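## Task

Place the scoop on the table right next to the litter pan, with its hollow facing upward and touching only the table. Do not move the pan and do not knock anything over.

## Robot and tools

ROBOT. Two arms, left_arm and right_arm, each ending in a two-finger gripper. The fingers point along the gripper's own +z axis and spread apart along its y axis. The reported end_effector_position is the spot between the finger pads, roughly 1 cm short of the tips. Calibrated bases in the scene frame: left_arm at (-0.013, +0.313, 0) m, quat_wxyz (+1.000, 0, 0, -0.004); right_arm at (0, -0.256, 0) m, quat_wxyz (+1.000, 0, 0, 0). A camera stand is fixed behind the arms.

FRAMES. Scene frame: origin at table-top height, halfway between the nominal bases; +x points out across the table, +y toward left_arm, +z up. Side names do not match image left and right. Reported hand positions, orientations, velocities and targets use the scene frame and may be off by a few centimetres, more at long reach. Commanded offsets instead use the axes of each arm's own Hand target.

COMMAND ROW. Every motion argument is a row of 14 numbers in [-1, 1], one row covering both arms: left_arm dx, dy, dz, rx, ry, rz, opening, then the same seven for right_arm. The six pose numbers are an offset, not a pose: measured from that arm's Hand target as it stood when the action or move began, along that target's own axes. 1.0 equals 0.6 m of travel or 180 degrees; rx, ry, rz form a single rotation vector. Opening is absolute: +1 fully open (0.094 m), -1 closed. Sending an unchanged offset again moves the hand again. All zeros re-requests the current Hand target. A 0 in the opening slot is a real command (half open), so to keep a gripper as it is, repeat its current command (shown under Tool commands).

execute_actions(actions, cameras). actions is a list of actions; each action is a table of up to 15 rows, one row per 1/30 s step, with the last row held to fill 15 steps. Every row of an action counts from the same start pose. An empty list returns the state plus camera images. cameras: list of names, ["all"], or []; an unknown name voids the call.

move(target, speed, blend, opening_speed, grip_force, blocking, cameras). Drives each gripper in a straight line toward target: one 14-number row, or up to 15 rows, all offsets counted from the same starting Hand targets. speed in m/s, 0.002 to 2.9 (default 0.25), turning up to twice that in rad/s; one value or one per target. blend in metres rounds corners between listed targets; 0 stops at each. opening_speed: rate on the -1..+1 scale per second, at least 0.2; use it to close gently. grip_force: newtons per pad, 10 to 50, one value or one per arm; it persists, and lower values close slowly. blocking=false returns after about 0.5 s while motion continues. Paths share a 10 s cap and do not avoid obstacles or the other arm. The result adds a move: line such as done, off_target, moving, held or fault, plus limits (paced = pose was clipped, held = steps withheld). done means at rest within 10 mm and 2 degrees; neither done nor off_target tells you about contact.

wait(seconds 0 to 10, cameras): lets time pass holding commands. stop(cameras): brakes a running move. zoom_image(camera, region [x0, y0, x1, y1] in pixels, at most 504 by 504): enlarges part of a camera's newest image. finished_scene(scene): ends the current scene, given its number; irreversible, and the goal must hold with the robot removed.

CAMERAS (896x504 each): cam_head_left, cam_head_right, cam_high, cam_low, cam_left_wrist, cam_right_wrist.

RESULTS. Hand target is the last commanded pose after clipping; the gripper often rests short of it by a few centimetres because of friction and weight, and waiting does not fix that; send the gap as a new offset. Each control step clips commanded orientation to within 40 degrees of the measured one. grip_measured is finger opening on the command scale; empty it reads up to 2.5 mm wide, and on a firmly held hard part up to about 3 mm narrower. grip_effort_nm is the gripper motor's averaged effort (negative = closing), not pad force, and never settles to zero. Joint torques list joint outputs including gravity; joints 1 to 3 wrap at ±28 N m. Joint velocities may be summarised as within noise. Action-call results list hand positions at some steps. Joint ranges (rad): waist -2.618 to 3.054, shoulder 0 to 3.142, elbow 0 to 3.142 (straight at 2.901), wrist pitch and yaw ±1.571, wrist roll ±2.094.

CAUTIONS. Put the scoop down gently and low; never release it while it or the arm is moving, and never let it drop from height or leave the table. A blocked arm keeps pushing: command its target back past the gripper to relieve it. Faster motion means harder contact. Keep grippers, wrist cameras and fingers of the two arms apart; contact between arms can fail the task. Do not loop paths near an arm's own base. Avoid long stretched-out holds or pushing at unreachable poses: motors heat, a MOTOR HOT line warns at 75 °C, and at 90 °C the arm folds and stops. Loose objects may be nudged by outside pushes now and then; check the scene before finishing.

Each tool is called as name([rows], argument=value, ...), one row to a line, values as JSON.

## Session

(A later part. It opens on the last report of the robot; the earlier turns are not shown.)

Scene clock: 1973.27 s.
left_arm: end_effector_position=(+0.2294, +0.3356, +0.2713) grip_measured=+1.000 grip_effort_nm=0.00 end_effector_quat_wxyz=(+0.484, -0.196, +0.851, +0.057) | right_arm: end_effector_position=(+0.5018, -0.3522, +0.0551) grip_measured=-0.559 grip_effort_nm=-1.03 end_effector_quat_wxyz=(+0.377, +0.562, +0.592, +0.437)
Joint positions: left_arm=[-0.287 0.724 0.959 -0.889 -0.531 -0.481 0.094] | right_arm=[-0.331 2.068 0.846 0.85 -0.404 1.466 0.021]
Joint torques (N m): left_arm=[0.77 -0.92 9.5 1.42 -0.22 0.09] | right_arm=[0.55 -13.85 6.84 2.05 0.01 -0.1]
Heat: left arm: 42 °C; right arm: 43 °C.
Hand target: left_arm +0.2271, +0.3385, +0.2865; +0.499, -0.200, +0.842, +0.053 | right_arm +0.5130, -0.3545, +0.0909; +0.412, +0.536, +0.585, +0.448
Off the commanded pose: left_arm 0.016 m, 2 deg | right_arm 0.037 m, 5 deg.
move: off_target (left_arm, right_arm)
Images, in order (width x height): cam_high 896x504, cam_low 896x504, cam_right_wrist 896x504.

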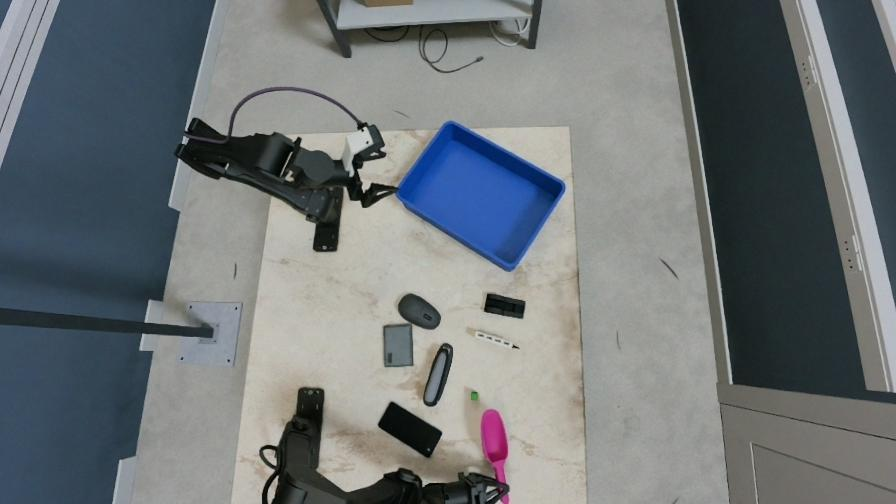

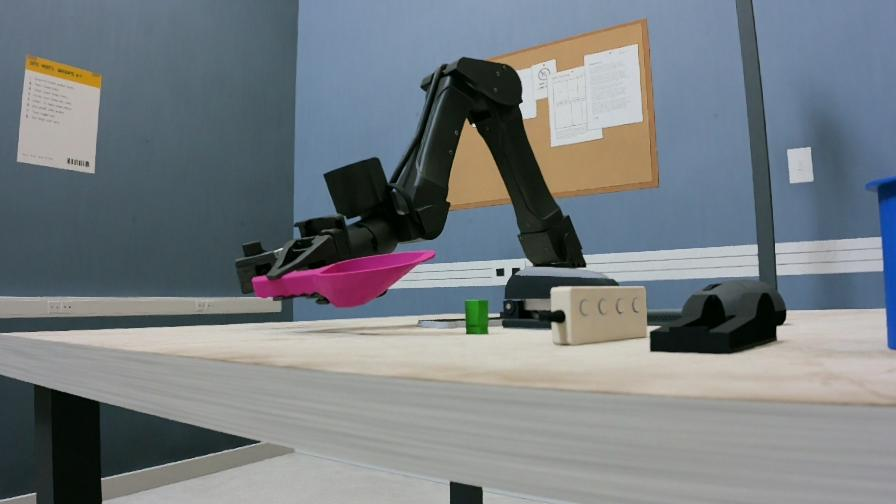

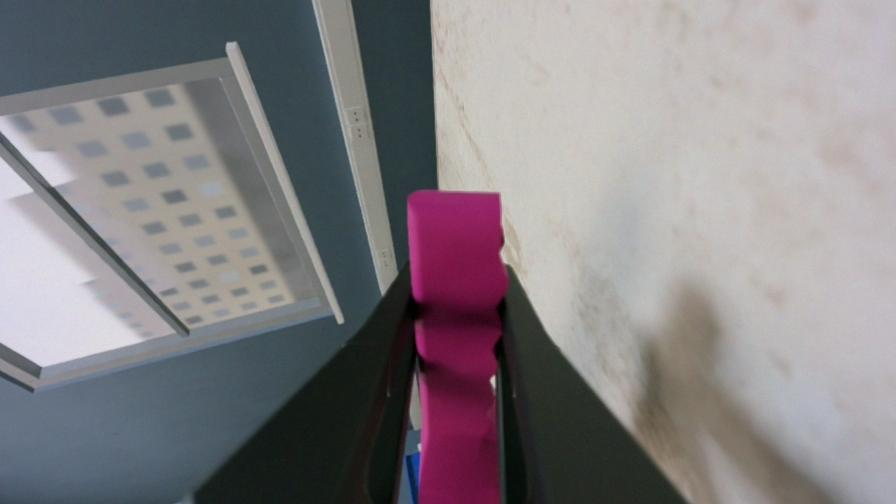

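move([
  [0,0,0,0,0,0,1, 0,-0.0805,0.0215,0,0,0,-0.75],
], speed=0.1, cameras=["cam_low"])

Scene clock: 1978.53 s.
left_arm: end_effector_position=(+0.2294, +0.3356, +0.2713) grip_measured=+1.000 grip_effort_nm=0.00 end_effector_quat_wxyz=(+0.484, -0.196, +0.851, +0.057) | right_arm: end_effector_position=(+0.5063, -0.3538, +0.0350) grip_measured=-0.560 grip_effort_nm=-1.03 end_effector_quat_wxyz=(+0.394, +0.551, +0.586, +0.446)
Joint positions: left_arm=[-0.287 0.724 0.959 -0.889 -0.531 -0.481 0.094] | right_arm=[-0.331 2.183 0.846 1.013 -0.404 1.47 0.021]
Joint torques (N m): left_arm=[0.83 -0.9 9.52 1.44 -0.22 0.11] | right_arm=[0.53 -8.46 5.6 2.26 0.01 -0.15]
Heat: left arm: 42 °C; right arm: 44 °C.
Hand target: left_arm +0.2271, +0.3385, +0.2865; +0.499, -0.200, +0.842, +0.053 | right_arm +0.5130, -0.3545, +0.0408; +0.412, +0.536, +0.585, +0.448
Off the commanded pose: left_arm 0.016 m, 2 deg | right_arm 0.009 m, 3 deg.
move: off_target (left_arm, right_arm)
Images, in order (width x height): cam_low 896x504.

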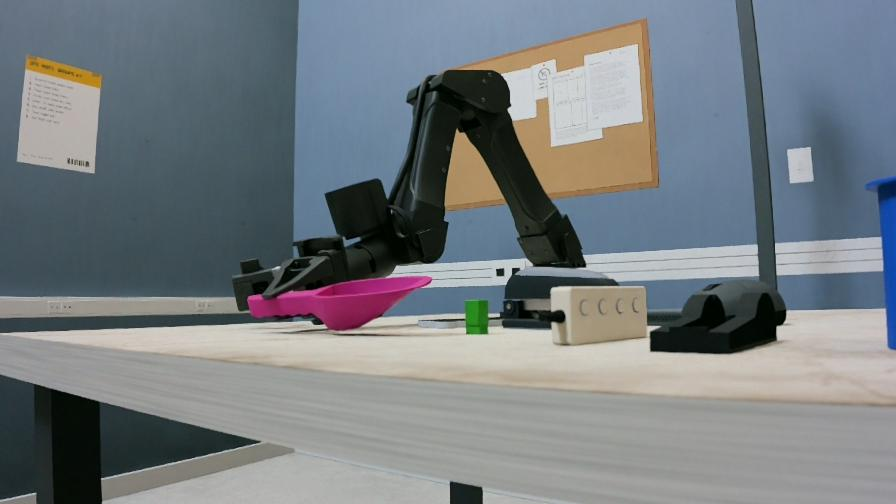

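move([
  [0,0,0,0,0,0,1, 0,-0.0161,0.0043,0,0,0,-0.75],
], speed=0.1, cameras=["cam_low"])

move([
  [0,0,0,0,0,0,1, 0,0,0,0,0,0,-0.3],
], opening_speed=0.4, cameras=["cam_low","cam_right_wrist"])

Scene clock: 1982.93 s.
left_arm: end_effector_position=(+0.2294, +0.3356, +0.2713) grip_measured=+1.000 grip_effort_nm=0.00 end_effector_quat_wxyz=(+0.484, -0.196, +0.851, +0.057) | right_arm: end_effector_position=(+0.5075, -0.3543, +0.0319) grip_measured=-0.560 grip_effort_nm=-1.03 end_effector_quat_wxyz=(+0.403, +0.544, +0.583, +0.449)
Joint positions: left_arm=[-0.287 0.724 0.959 -0.889 -0.531 -0.481 0.094] | right_arm=[-0.331 2.215 0.846 1.068 -0.403 1.47 0.021]
Joint torques (N m): left_arm=[0.9 -0.9 9.46 1.41 -0.22 0.09] | right_arm=[0.49 -7.97 5.75 2.04 0.02 -0.16]
Heat: left arm: 42 °C; right arm: 44 °C.
Hand target: left_arm +0.2271, +0.3385, +0.2865; +0.499, -0.200, +0.842, +0.053 | right_arm +0.5130, -0.3545, +0.0309; +0.412, +0.536, +0.585, +0.448
Off the commanded pose: left_arm 0.016 m, 2 deg | right_arm 0.006 m, 1 deg.
move: off_target (left_arm)
Images, in order (width x height): cam_low 896x504.

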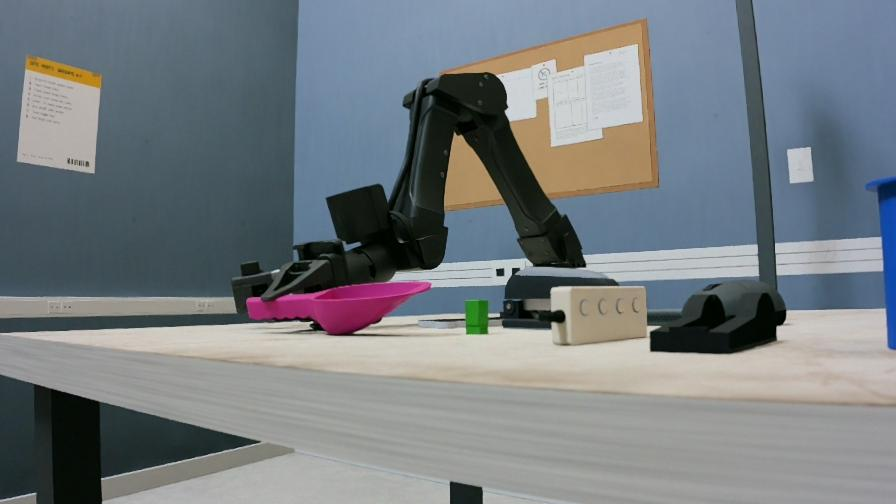

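Scene clock: 1984.27 s.
left_arm: end_effector_position=(+0.2294, +0.3356, +0.2713) grip_measured=+1.000 grip_effort_nm=0.00 end_effector_quat_wxyz=(+0.484, -0.196, +0.851, +0.057) | right_arm: end_effector_position=(+0.5075, -0.3543, +0.0319) grip_measured=-0.302 grip_effort_nm=0.11 end_effector_quat_wxyz=(+0.403, +0.544, +0.583, +0.449)
Joint positions: left_arm=[-0.287 0.724 0.959 -0.889 -0.531 -0.481 0.094] | right_arm=[-0.331 2.215 0.846 1.069 -0.403 1.47 0.033]
Joint torques (N m): left_arm=[0.88 -0.96 9.43 1.43 -0.21 0.11] | right_arm=[0.53 -7.94 5.78 2.05 0.02 -0.17]
Heat: left arm: 42 °C; right arm: 44 °C.
Hand target: left_arm +0.2271, +0.3385, +0.2865; +0.499, -0.200, +0.842, +0.053 | right_arm +0.5130, -0.3545, +0.0308; +0.412, +0.536, +0.585, +0.448
Off the commanded pose: left_arm 0.016 m, 2 deg | right_arm 0.006 m, 1 deg.
move: off_target (left_arm)
Images, in order (width x height): cam_low 896x504, cam_right_wrist 896x504.

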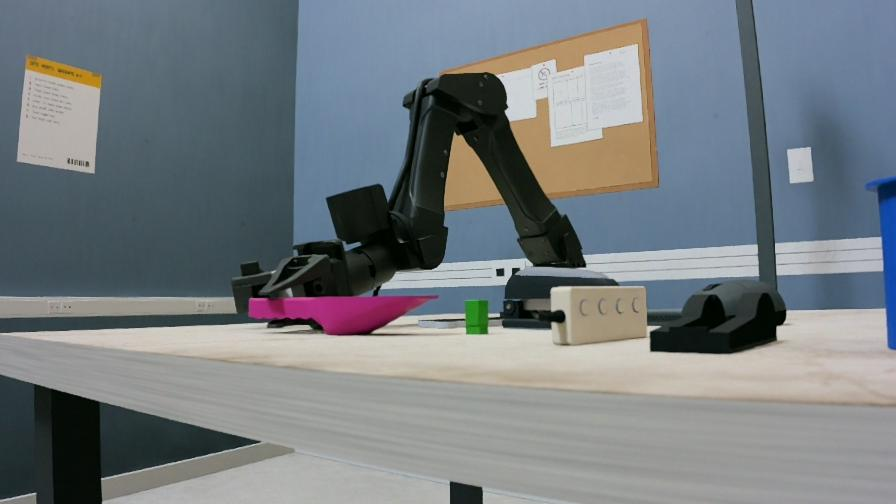

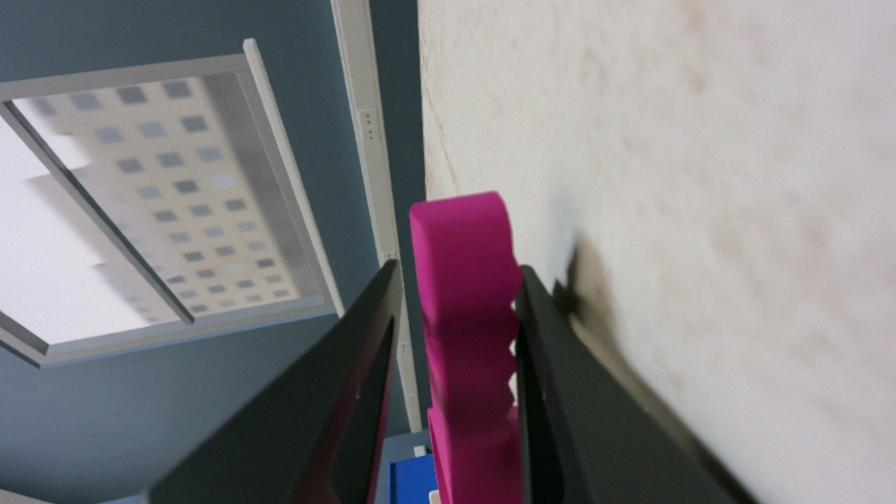

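move([
  [0,0,0,0,0,0,1, 0,-0.0302,-0.1126,0,0,0,-0.3],
], speed=0.12, cameras=["cam_low","cam_high","cam_right_wrist"])

Scene clock: 1992.90 s.
left_arm: end_effector_position=(+0.2294, +0.3356, +0.2713) grip_measured=+1.000 grip_effort_nm=0.00 end_effector_quat_wxyz=(+0.484, -0.196, +0.851, +0.057) | right_arm: end_effector_position=(+0.4489, -0.3598, +0.0327) grip_measured=-0.302 grip_effort_nm=0.11 end_effector_quat_wxyz=(+0.416, +0.534, +0.578, +0.456)
Joint positions: left_arm=[-0.287 0.724 0.959 -0.889 -0.531 -0.481 0.094] | right_arm=[-0.413 2.159 0.609 1.277 -0.483 1.446 0.033]
Joint torques (N m): left_arm=[0.8 -0.95 9.46 1.42 -0.21 0.09] | right_arm=[-0.84 -10.45 1.88 1.54 -0.11 -0.22]
Heat: left arm: 42 °C; right arm: 44 °C.
Hand target: left_arm +0.2271, +0.3385, +0.2865; +0.499, -0.200, +0.842, +0.053 | right_arm +0.4433, -0.3606, +0.0309; +0.412, +0.536, +0.585, +0.448
Off the commanded pose: left_arm 0.016 m, 2 deg | right_arm 0.006 m, 1 deg.
move: off_target (left_arm)
Images, in order (width x height): cam_high 896x504, cam_low 896x504, cam_right_wrist 896x504.

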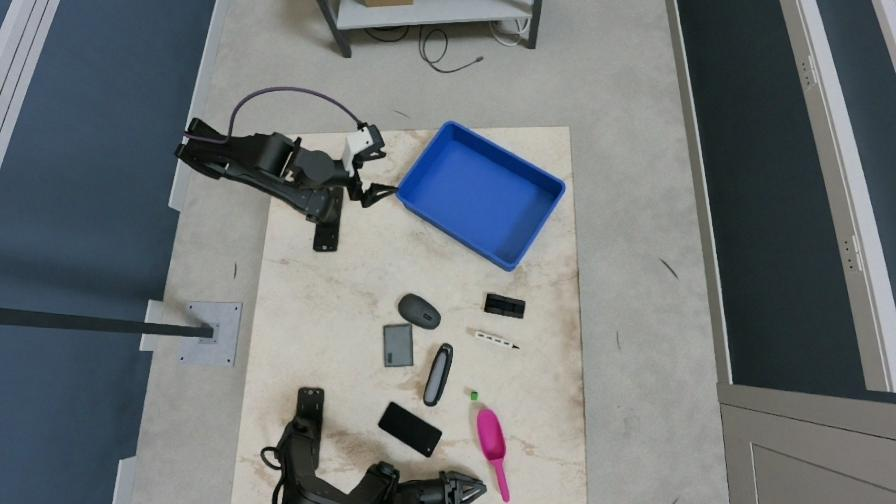

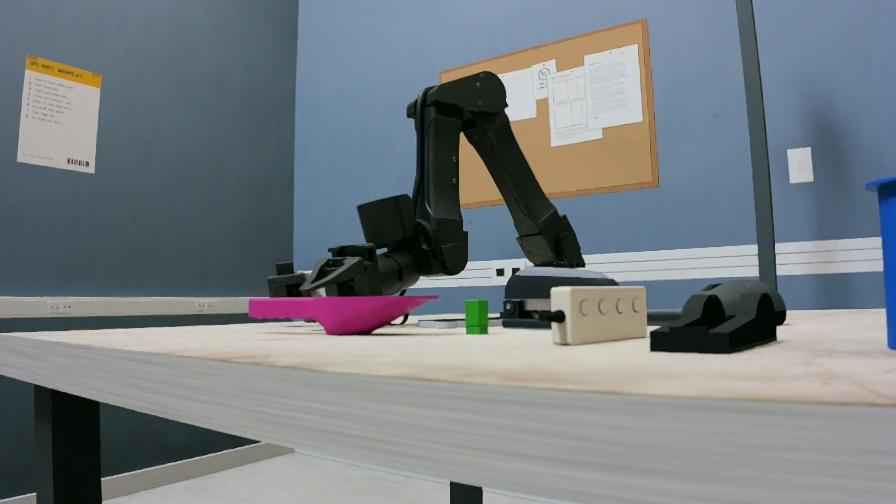

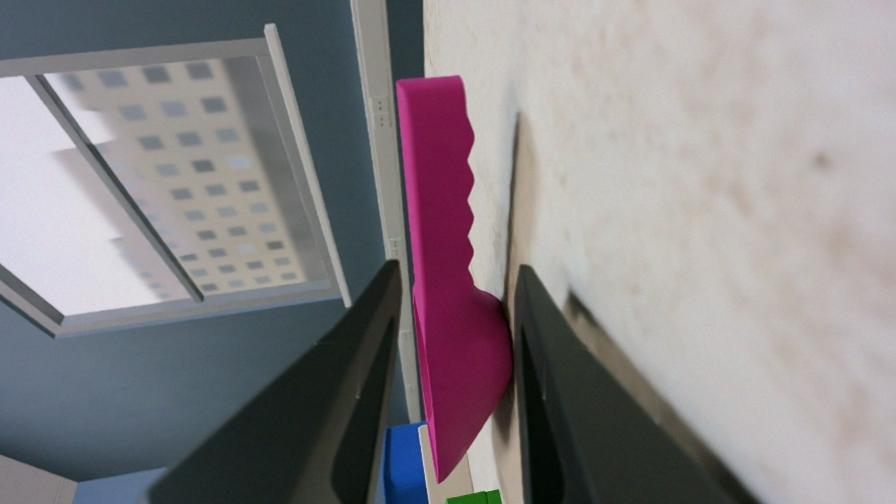

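move([
  [0,0,0,0,0,0,1, 0.0034,0.1495,-0.0802,0,0,0,-0.3],
  [0,0,0,0,0,0,1, 0.0217,0.1725,0.0053,0.3369,0.0067,-0.0564,0.2],
], speed=0.25, blend=[0.02,0], cameras=["cam_right_wrist","cam_high"])

Scene clock: 2086.90 s.
left_arm: end_effector_position=(+0.2294, +0.3356, +0.2713) grip_measured=+1.000 grip_effort_nm=0.00 end_effector_quat_wxyz=(+0.484, -0.196, +0.851, +0.057) | right_arm: end_effector_position=(+0.4657, -0.3430, +0.1289) grip_measured=+0.198 grip_effort_nm=0.11 end_effector_quat_wxyz=(+0.108, +0.619, +0.775, +0.066)
Joint positions: left_arm=[-0.287 0.724 0.959 -0.889 -0.531 -0.481 0.094] | right_arm=[-0.194 2.133 2.01 -1.194 -0.018 1.155 0.056]
Joint torques (N m): left_arm=[0.84 -0.85 9.47 1.43 -0.22 0.11] | right_arm=[0.51 -9.63 9.05 0.72 0.2 -0.1]
Heat: left arm: 42 °C; right arm: 42 °C.
Hand target: left_arm +0.2271, +0.3385, +0.2865; +0.499, -0.200, +0.842, +0.053 | right_arm +0.4719, -0.3449, +0.1299; +0.115, +0.614, +0.778, +0.061
Off the commanded pose: left_arm 0.016 m, 2 deg | right_arm 0.007 m, 1 deg.
move: off_target (left_arm)
Images, in order (width x height): cam_high 896x504, cam_right_wrist 896x504.

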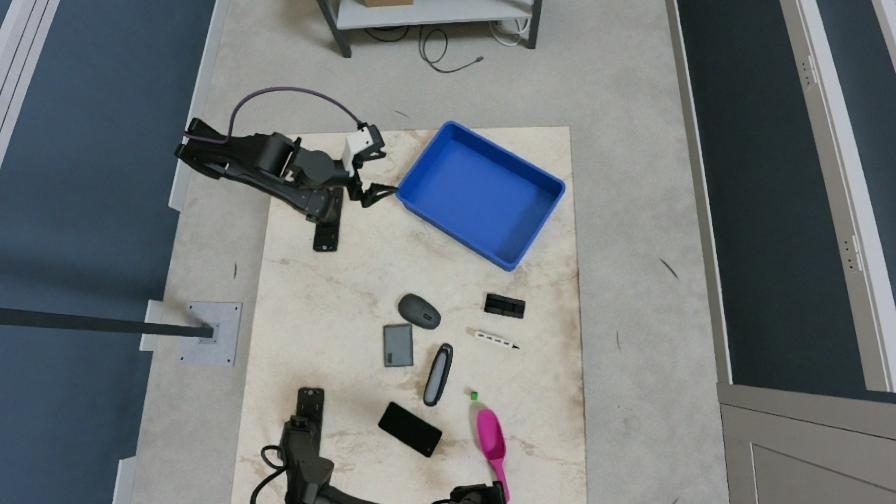

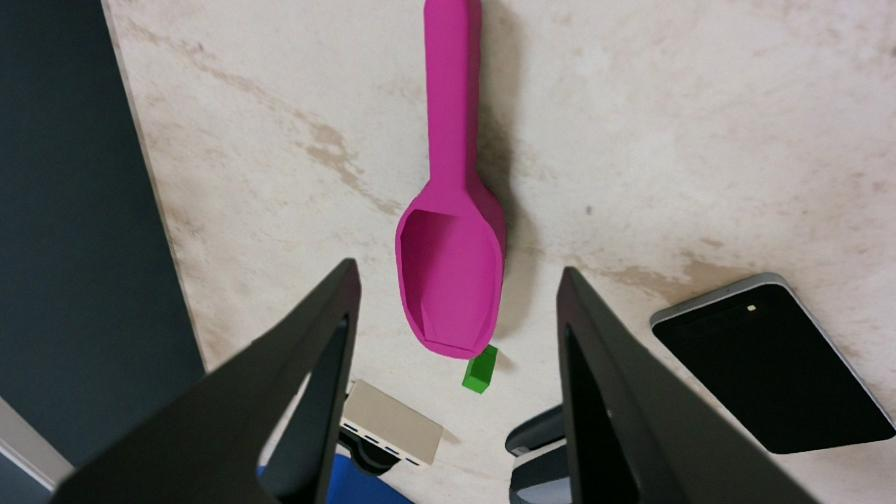

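move([
  [0,0,0,0,0,0,1, 0,0.01,0.1633,0,0,0,0.2],
], speed=0.2, cameras=["cam_right_wrist","cam_low"])

Scene clock: 2103.07 s.
left_arm: end_effector_position=(+0.2294, +0.3356, +0.2713) grip_measured=+1.000 grip_effort_nm=0.00 end_effector_quat_wxyz=(+0.484, -0.196, +0.851, +0.057) | right_arm: end_effector_position=(+0.4964, -0.3471, +0.0375) grip_measured=+0.198 grip_effort_nm=0.11 end_effector_quat_wxyz=(+0.104, +0.618, +0.777, +0.064)
Joint positions: left_arm=[-0.287 0.724 0.959 -0.889 -0.531 -0.481 0.094] | right_arm=[-0.19 2.294 1.911 -0.943 -0.017 1.155 0.056]
Joint torques (N m): left_arm=[0.85 -0.87 9.44 1.42 -0.22 0.1] | right_arm=[0.65 -11.64 7.01 0.93 0.19 -0.04]
Heat: left arm: 42 °C; right arm: 42 °C.
Hand target: left_arm +0.2271, +0.3385, +0.2865; +0.499, -0.200, +0.842, +0.053 | right_arm +0.5025, -0.3481, +0.0366; +0.115, +0.614, +0.778, +0.061
Off the commanded pose: left_arm 0.016 m, 2 deg | right_arm 0.006 m, 1 deg.
move: off_target (left_arm)
Images, in order (width x height): cam_low 896x504, cam_right_wrist 896x504.

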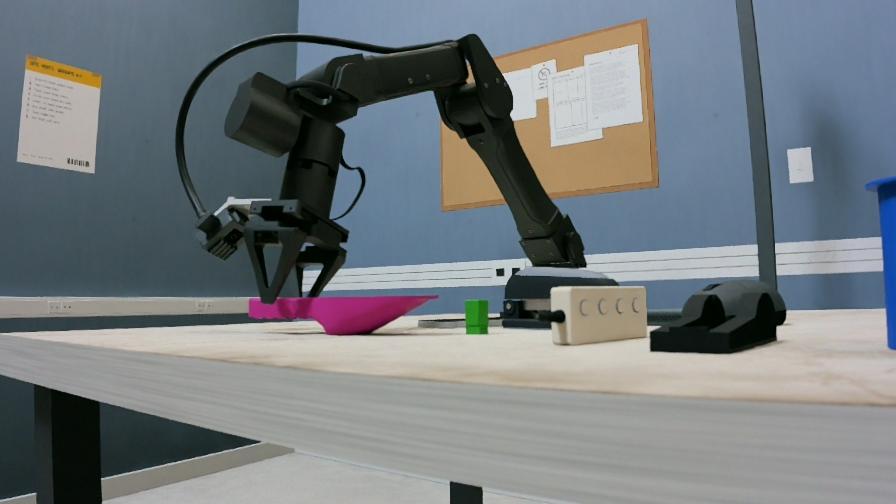

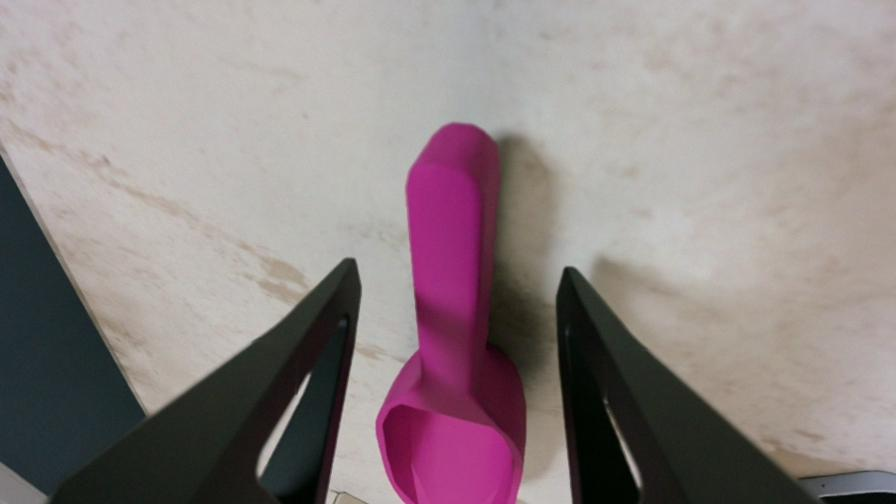

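move([
  [0,0,0,0,0,0,1, 0,0,0.0233,0,0,0,0.2],
  [0,0,0,0,0,0,1, 0,0,0.0233,0,0,0,-1],
], speed=0.2, opening_speed=1.2, cameras=["cam_right_wrist","cam_low"])

Scene clock: 2109.80 s.
left_arm: end_effector_position=(+0.2294, +0.3356, +0.2713) grip_measured=+1.000 grip_effort_nm=0.00 end_effector_quat_wxyz=(+0.484, -0.196, +0.851, +0.057) | right_arm: end_effector_position=(+0.5037, -0.3488, +0.0320) grip_measured=-0.626 grip_effort_nm=-1.03 end_effector_quat_wxyz=(+0.113, +0.617, +0.776, +0.068)
Joint positions: left_arm=[-0.287 0.724 0.959 -0.889 -0.531 -0.481 0.094] | right_arm=[-0.19 2.31 1.911 -0.907 -0.016 1.155 0.018]
Joint torques (N m): left_arm=[0.79 -0.88 9.48 1.43 -0.23 0.1] | right_arm=[0.64 -11 6.27 0.96 0.19 -0.06]
Heat: left arm: 42 °C; right arm: 42 °C.
Hand target: left_arm +0.2271, +0.3385, +0.2865; +0.499, -0.200, +0.842, +0.053 | right_arm +0.5060, -0.3487, +0.0231; +0.115, +0.614, +0.778, +0.061
Off the commanded pose: left_arm 0.016 m, 2 deg | right_arm 0.009 m, 1 deg.
move: off_target (left_arm)
Images, in order (width x height): cam_low 896x504, cam_right_wrist 896x504.

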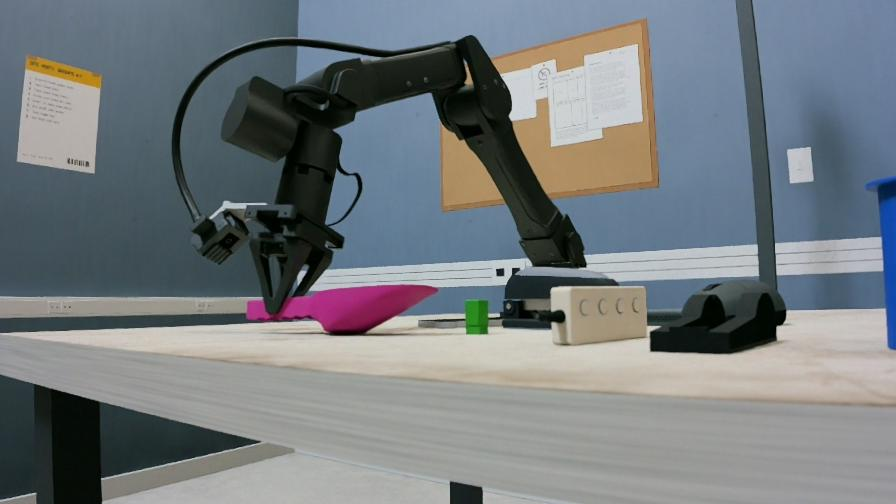

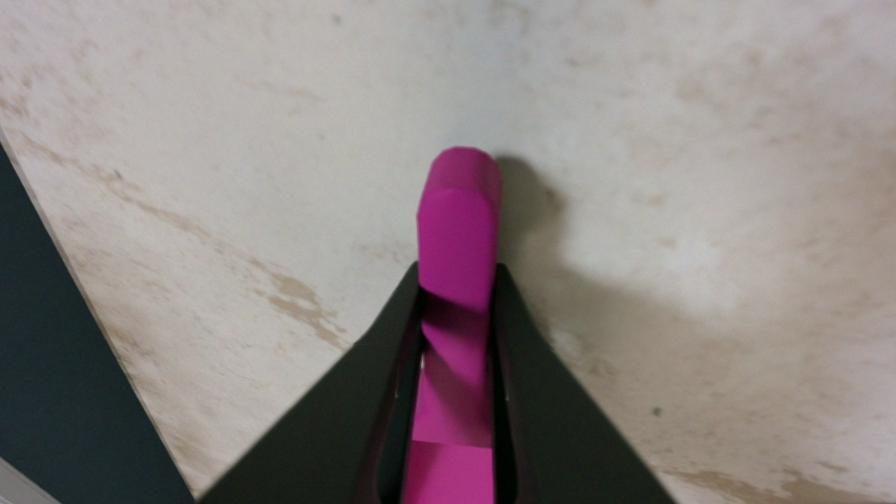

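move([
  [0,0,0,0,0,0,1, -0.0060,-0.0019,-0.1292,0,0,0,-1],
  [0,0,0,0,0,0,1, 0.2494,-0.0262,-0.2527,0.0734,0.0397,-0.0475,-1],
  [0,0,0,0,0,0,1, 0.5370,-0.0139,-0.2812,0.0688,0.0480,-0.1193,-1],
  [0,0,0,0,0,0,1, 0.8937,-0.0035,-0.2435,-0.0240,0.0831,-0.2422,-1],
], speed=0.3, blend=[0.03,0.03,0.03,0], cameras=["cam_right_wrist","cam_high"])

Scene clock: 2144.90 s.
left_arm: end_effector_position=(+0.2294, +0.3356, +0.2713) grip_measured=+1.000 grip_effort_nm=-0.01 end_effector_quat_wxyz=(+0.484, -0.196, +0.851, +0.057) | right_arm: end_effector_position=(+0.3413, +0.1759, +0.1062) grip_measured=-0.626 grip_effort_nm=-1.03 end_effector_quat_wxyz=(+0.049, +0.265, +0.954, +0.128)
Joint positions: left_arm=[-0.287 0.724 0.959 -0.889 -0.531 -0.481 0.094] | right_arm=[0.896 2.65 2.835 -1.481 -0.01 1.44 0.018]
Joint torques (N m): left_arm=[0.81 -0.84 9.47 1.43 -0.19 0.09] | right_arm=[-0.61 -12.68 8.36 0.9 0.13 -0.1]
Heat: left arm: 42 °C; right arm: 42 °C.
Hand target: left_arm +0.2271, +0.3385, +0.2865; +0.499, -0.200, +0.842, +0.053 | right_arm +0.3497, +0.1780, +0.1077; +0.052, +0.265, +0.955, +0.120
Off the commanded pose: left_arm 0.016 m, 2 deg | right_arm 0.009 m, 1 deg.
elbow stopped short (right arm): the move would have taken joint 3 (elbow) straighter than the controller allows.
move: off_target (left_arm)
Images, in order (width x height): cam_high 896x504, cam_right_wrist 896x504.

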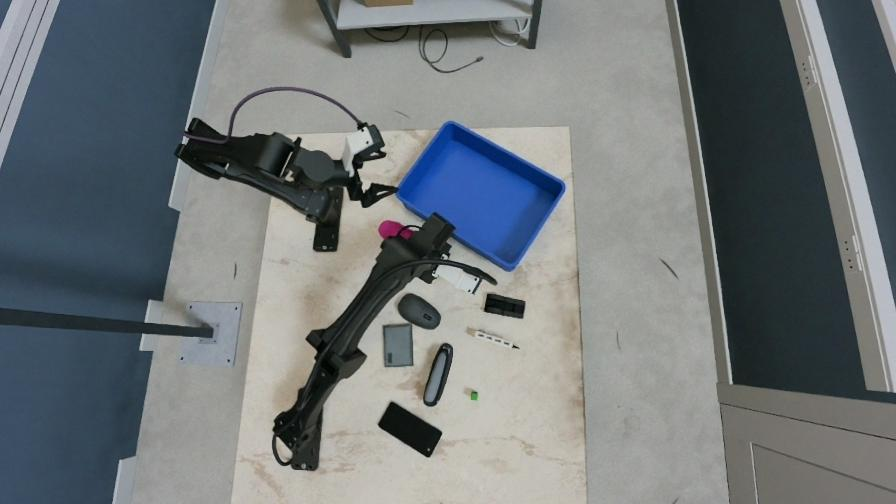

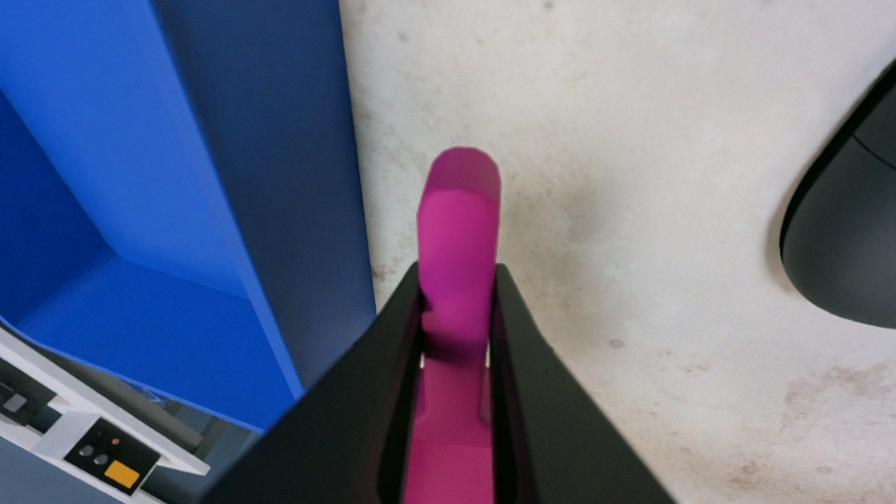

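move([
  [0,0,0,0,0,0,1, 0.0038,-0.0240,0.1228,0,0,0,-1],
], speed=0.15, cameras=["cam_low","cam_right_wrist"])

Scene clock: 2156.33 s.
left_arm: end_effector_position=(+0.2294, +0.3356, +0.2713) grip_measured=+1.000 grip_effort_nm=-0.01 end_effector_quat_wxyz=(+0.484, -0.196, +0.851, +0.057) | right_arm: end_effector_position=(+0.3450, +0.1813, +0.0225) grip_measured=-0.628 grip_effort_nm=-1.03 end_effector_quat_wxyz=(+0.035, +0.266, +0.957, +0.106)
Joint positions: left_arm=[-0.287 0.724 0.959 -0.889 -0.531 -0.481 0.094] | right_arm=[0.894 2.629 2.464 -1.183 -0.019 1.438 0.017]
Joint torques (N m): left_arm=[0.79 -0.91 9.43 1.43 -0.21 0.1] | right_arm=[-0.4 -16.79 4.67 1.02 0.22 -0.1]
Heat: left arm: 42 °C; right arm: 43 °C.
Hand target: left_arm +0.2271, +0.3385, +0.2865; +0.499, -0.200, +0.842, +0.053 | right_arm +0.3529, +0.1820, +0.0329; +0.052, +0.265, +0.955, +0.120
Off the commanded pose: left_arm 0.016 m, 2 deg | right_arm 0.013 m, 3 deg.
move: off_target (left_arm, right_arm)
Images, in order (width x height): cam_low 896x504, cam_right_wrist 896x504.

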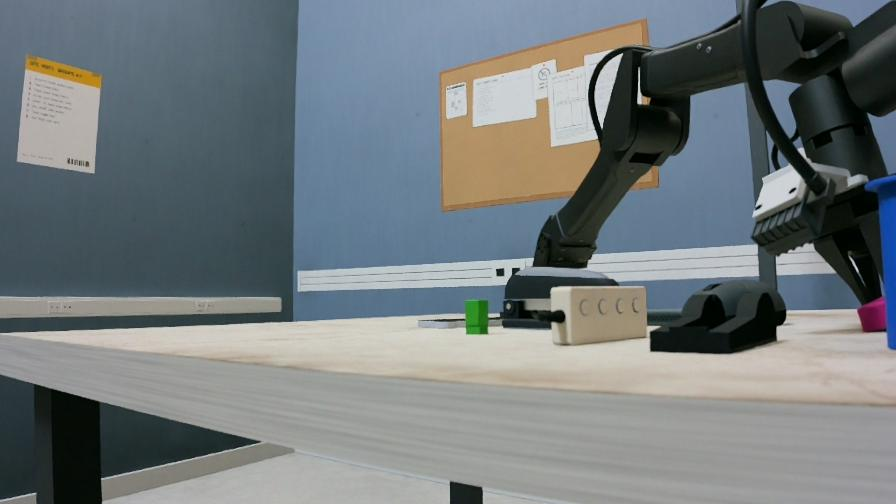

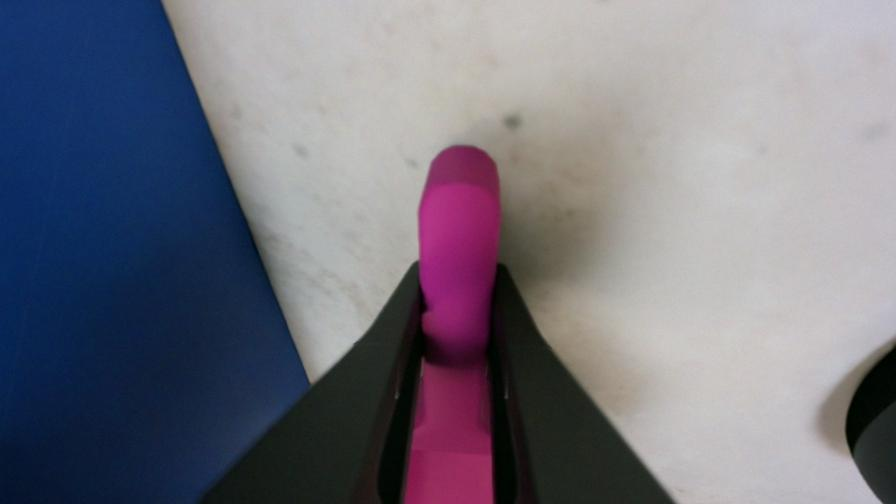

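move([
  [0,0,0,0,0,0,1, 0,0,0,0,0,0,-0.15],
], opening_speed=0.4, cameras=["cam_right_wrist","cam_high"])

Scene clock: 2165.20 s.
left_arm: end_effector_position=(+0.2294, +0.3356, +0.2713) grip_measured=+1.000 grip_effort_nm=0.00 end_effector_quat_wxyz=(+0.484, -0.196, +0.851, +0.057) | right_arm: end_effector_position=(+0.3495, +0.1863, +0.0191) grip_measured=-0.152 grip_effort_nm=0.12 end_effector_quat_wxyz=(+0.041, +0.266, +0.956, +0.118)
Joint positions: left_arm=[-0.287 0.724 0.959 -0.889 -0.531 -0.481 0.094] | right_arm=[0.894 2.629 2.444 -1.137 -0.017 1.438 0.04]
Joint torques (N m): left_arm=[0.81 -0.84 9.5 1.42 -0.21 0.12] | right_arm=[-0.39 -17.05 5.75 0.65 0.2 -0.11]
Heat: left arm: 42 °C; right arm: 43 °C.
Hand target: left_arm +0.2271, +0.3385, +0.2865; +0.499, -0.200, +0.842, +0.053 | right_arm +0.3529, +0.1820, +0.0329; +0.052, +0.265, +0.955, +0.120
Off the commanded pose: left_arm 0.016 m, 2 deg | right_arm 0.015 m, 1 deg.
move: off_target (left_arm, right_arm)
Images, in order (width x height): cam_high 896x504, cam_right_wrist 896x504.

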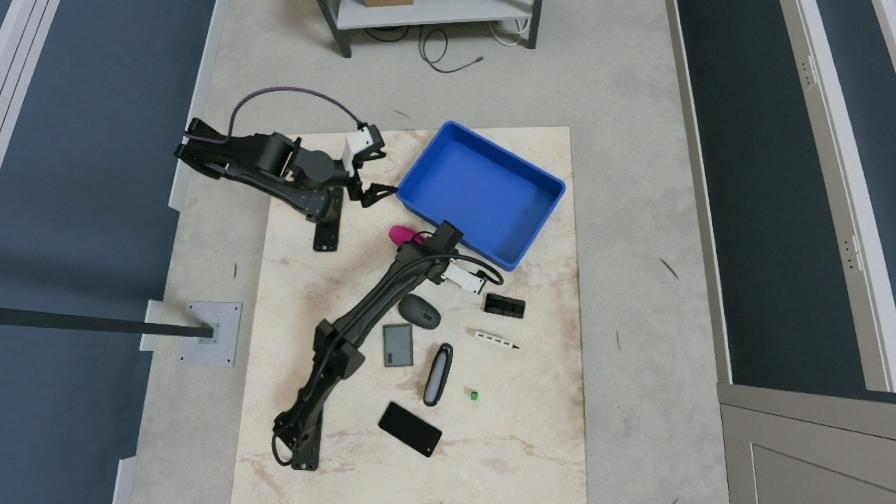

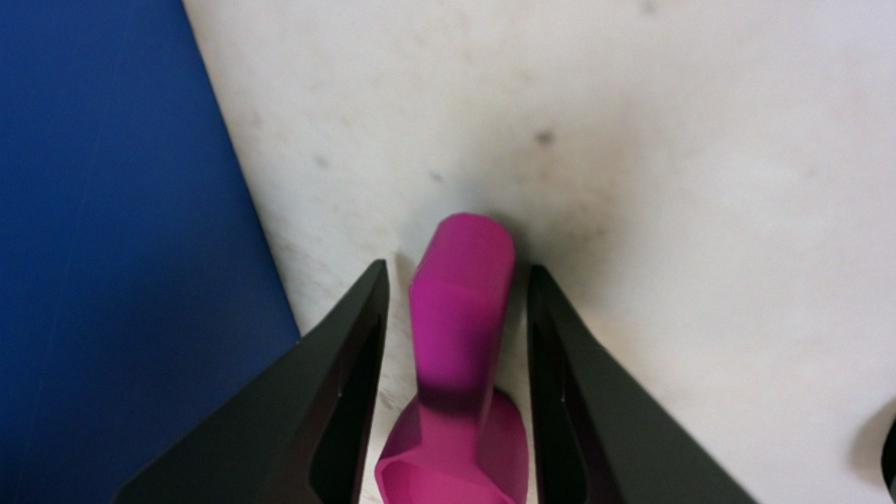

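move([
  [0,0,0,0,0,0,1, 0,0,-0.15,0,0,0,-0.15],
], speed=0.15, cameras=["cam_right_wrist","cam_high"])

Scene clock: 2171.43 s.
left_arm: end_effector_position=(+0.2294, +0.3356, +0.2713) grip_measured=+1.000 grip_effort_nm=0.00 end_effector_quat_wxyz=(+0.484, -0.196, +0.851, +0.057) | right_arm: end_effector_position=(+0.3323, +0.1646, +0.1034) grip_measured=-0.152 grip_effort_nm=0.11 end_effector_quat_wxyz=(+0.037, +0.266, +0.957, +0.108)
Joint positions: left_arm=[-0.287 0.724 0.959 -0.889 -0.531 -0.481 0.094] | right_arm=[0.894 2.574 2.685 -1.454 -0.016 1.438 0.04]
Joint torques (N m): left_arm=[0.87 -0.9 9.48 1.43 -0.21 0.1] | right_arm=[-0.4 -15.05 8.44 0.65 0.2 -0.1]
Heat: left arm: 42 °C; right arm: 44 °C.
Hand target: left_arm +0.2271, +0.3385, +0.2865; +0.499, -0.200, +0.842, +0.053 | right_arm +0.3382, +0.1638, +0.1198; +0.052, +0.265, +0.955, +0.120
Off the commanded pose: left_arm 0.016 m, 2 deg | right_arm 0.017 m, 2 deg.
move: off_target (left_arm, right_arm)
Images, in order (width x height): cam_high 896x504, cam_right_wrist 896x504.

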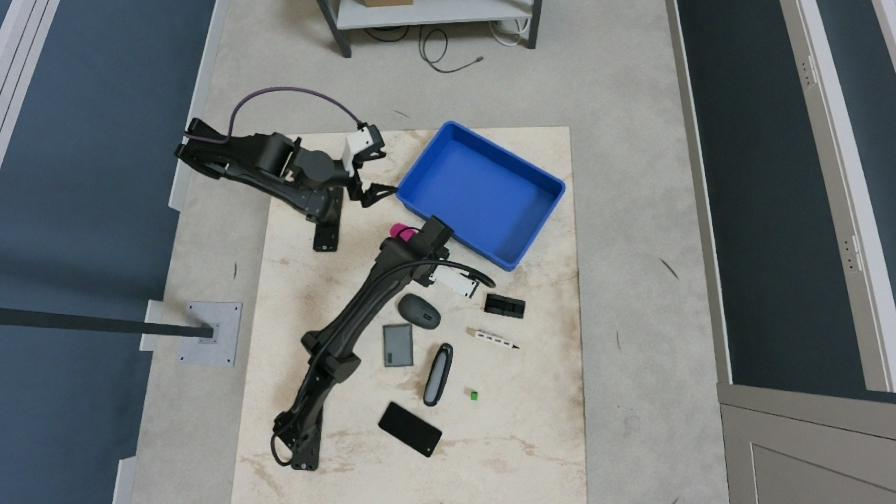

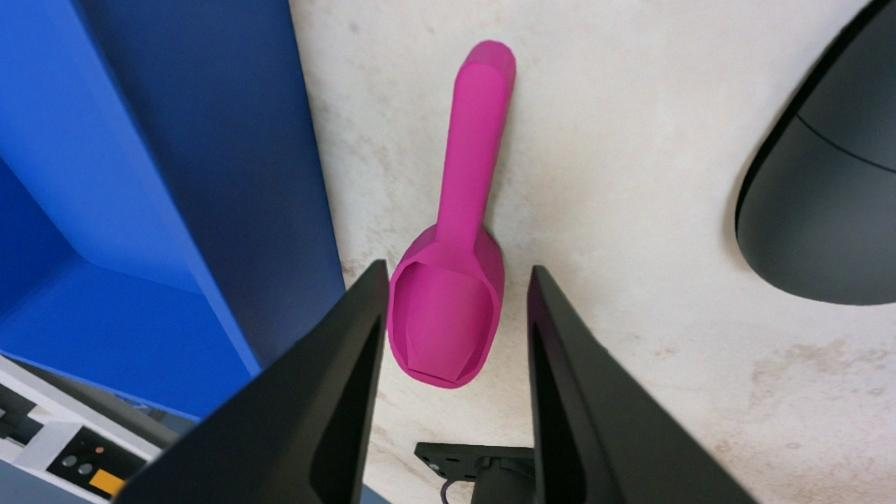

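move([
  [0,0,0,0,0,0,1, 0.0131,-0.1389,-0.1235,0,0,0,-0.15],
  [0,0,0,0,0,0,1, -0.1512,-0.4732,-0.2576,0,0,0,-0.15],
], speed=0.3, blend=[0.03,0], cameras=["cam_high","cam_head_left","cam_head_right"])

Scene clock: 2180.47 s.
left_arm: end_effector_position=(+0.2294, +0.3356, +0.2713) grip_measured=+1.000 grip_effort_nm=-0.01 end_effector_quat_wxyz=(+0.484, -0.196, +0.851, +0.057) | right_arm: end_effector_position=(+0.2516, -0.1487, +0.1951) grip_measured=-0.152 grip_effort_nm=0.11 end_effector_quat_wxyz=(+0.046, +0.269, +0.955, +0.116)
Joint positions: left_arm=[-0.287 0.724 0.959 -0.889 -0.531 -0.481 0.094] | right_arm=[0.304 1.406 1.405 -1.364 -0.143 0.867 0.04]
Joint torques (N m): left_arm=[0.8 -0.9 9.46 1.43 -0.2 0.1] | right_arm=[-0.46 -6.26 5.97 0.66 -0.07 -0.11]
Heat: left arm: 42 °C; right arm: 44 °C.
Hand target: left_arm +0.2271, +0.3385, +0.2865; +0.499, -0.200, +0.842, +0.053 | right_arm +0.2502, -0.1502, +0.1994; +0.052, +0.265, +0.955, +0.120
Off the commanded pose: left_arm 0.016 m, 2 deg | right_arm 0.005 m, 1 deg.
move: off_target (left_arm)
Images, in order (width x height): cam_head_left 896x504, cam_head_right 896x504, cam_high 896x504.

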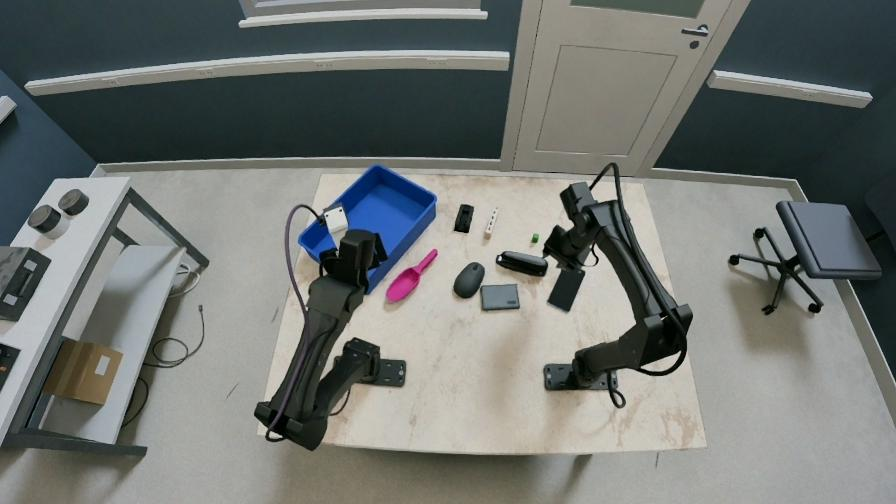

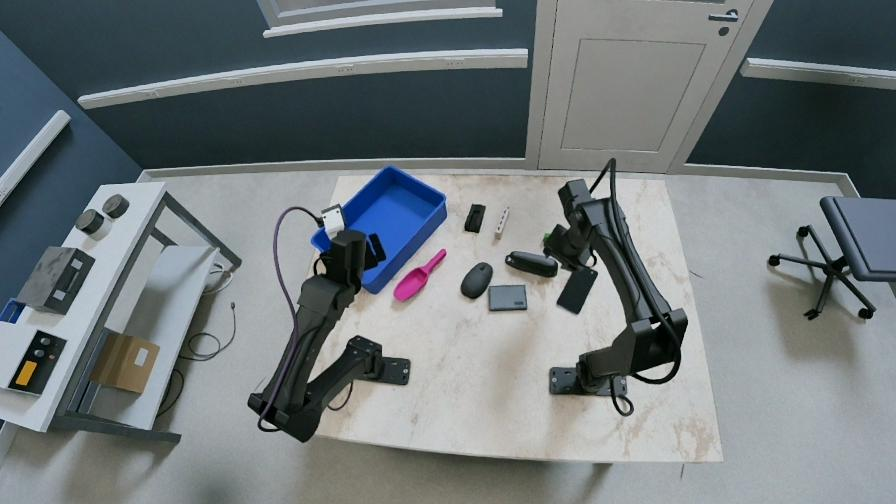

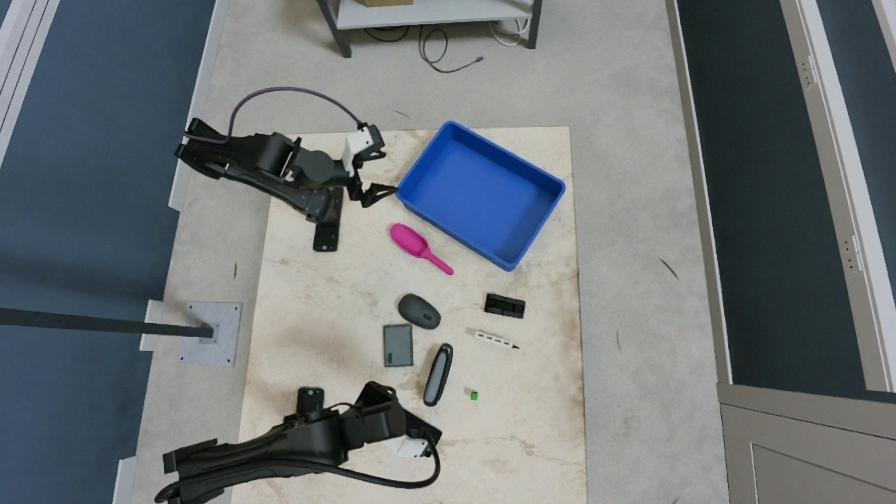

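move(target=[0.1838,-0.3327,0.1464,0.1378,0.3212,0.3061,0.2, 0,0,0,0,0,0,-0.15], speed=0.25, cameras=["cam_left_wrist","cam_high"])

Scene clock: 2262.60 s.
left_arm: end_effector_position=(+0.3279, +0.1564, +0.1684) grip_measured=+0.203 grip_effort_nm=-0.15 end_effector_quat_wxyz=(+0.004, +0.287, +0.958, +0.005) | right_arm: end_effector_position=(+0.2516, -0.1487, +0.1951) grip_measured=-0.152 grip_effort_nm=0.10 end_effector_quat_wxyz=(+0.046, +0.268, +0.955, +0.116)
Joint positions: left_arm=[-0.429 1.995 1.994 -1.563 -0.01 0.146 0.057] | right_arm=[0.304 1.406 1.405 -1.364 -0.143 0.866 0.04]
Joint torques (N m): left_arm=[-0.77 -9.65 8.5 0.24 0.1 0.13] | right_arm=[-0.49 -6.27 5.97 0.67 -0.09 -0.12]
Heat: left arm: 42 °C; right arm: 40 °C.
Hand target: left_arm +0.3302, +0.1500, +0.1702; +0.000, +0.295, +0.956, -0.001 | right_arm +0.2502, -0.1502, +0.1994; +0.052, +0.265, +0.955, +0.120
Off the commanded pose: left_arm 0.007 m, 1 deg | right_arm 0.005 m, 1 deg.
joint sent to its limit (left arm) — joint 4 (wrist pitch), lower limit. The joint targets still meet the commanded pose.
move: done
Images, in order (width x height): cam_high 896x504, cam_left_wrist 896x504.

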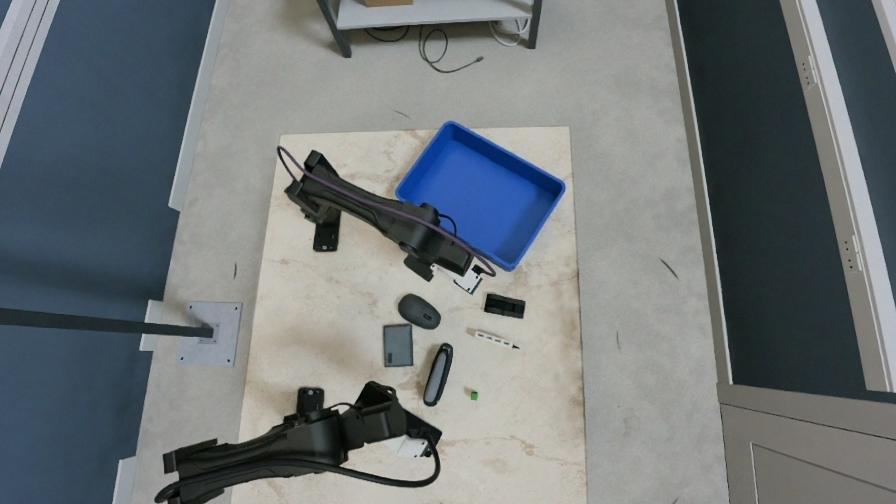

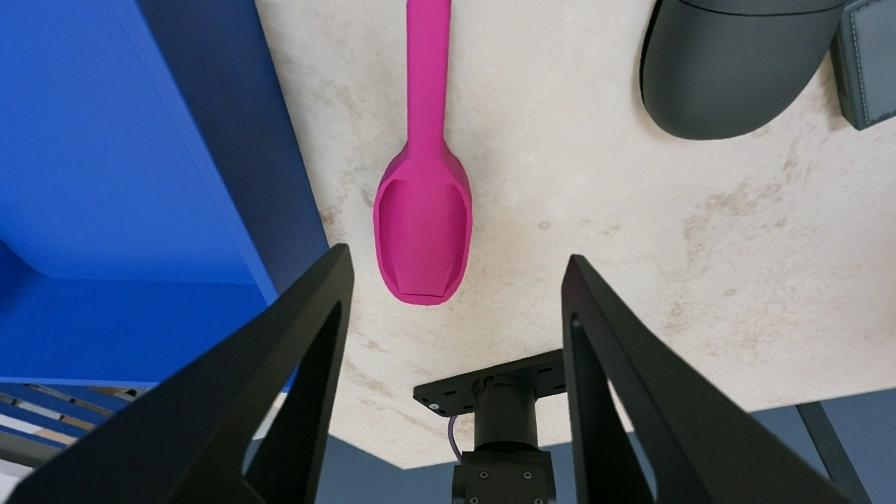

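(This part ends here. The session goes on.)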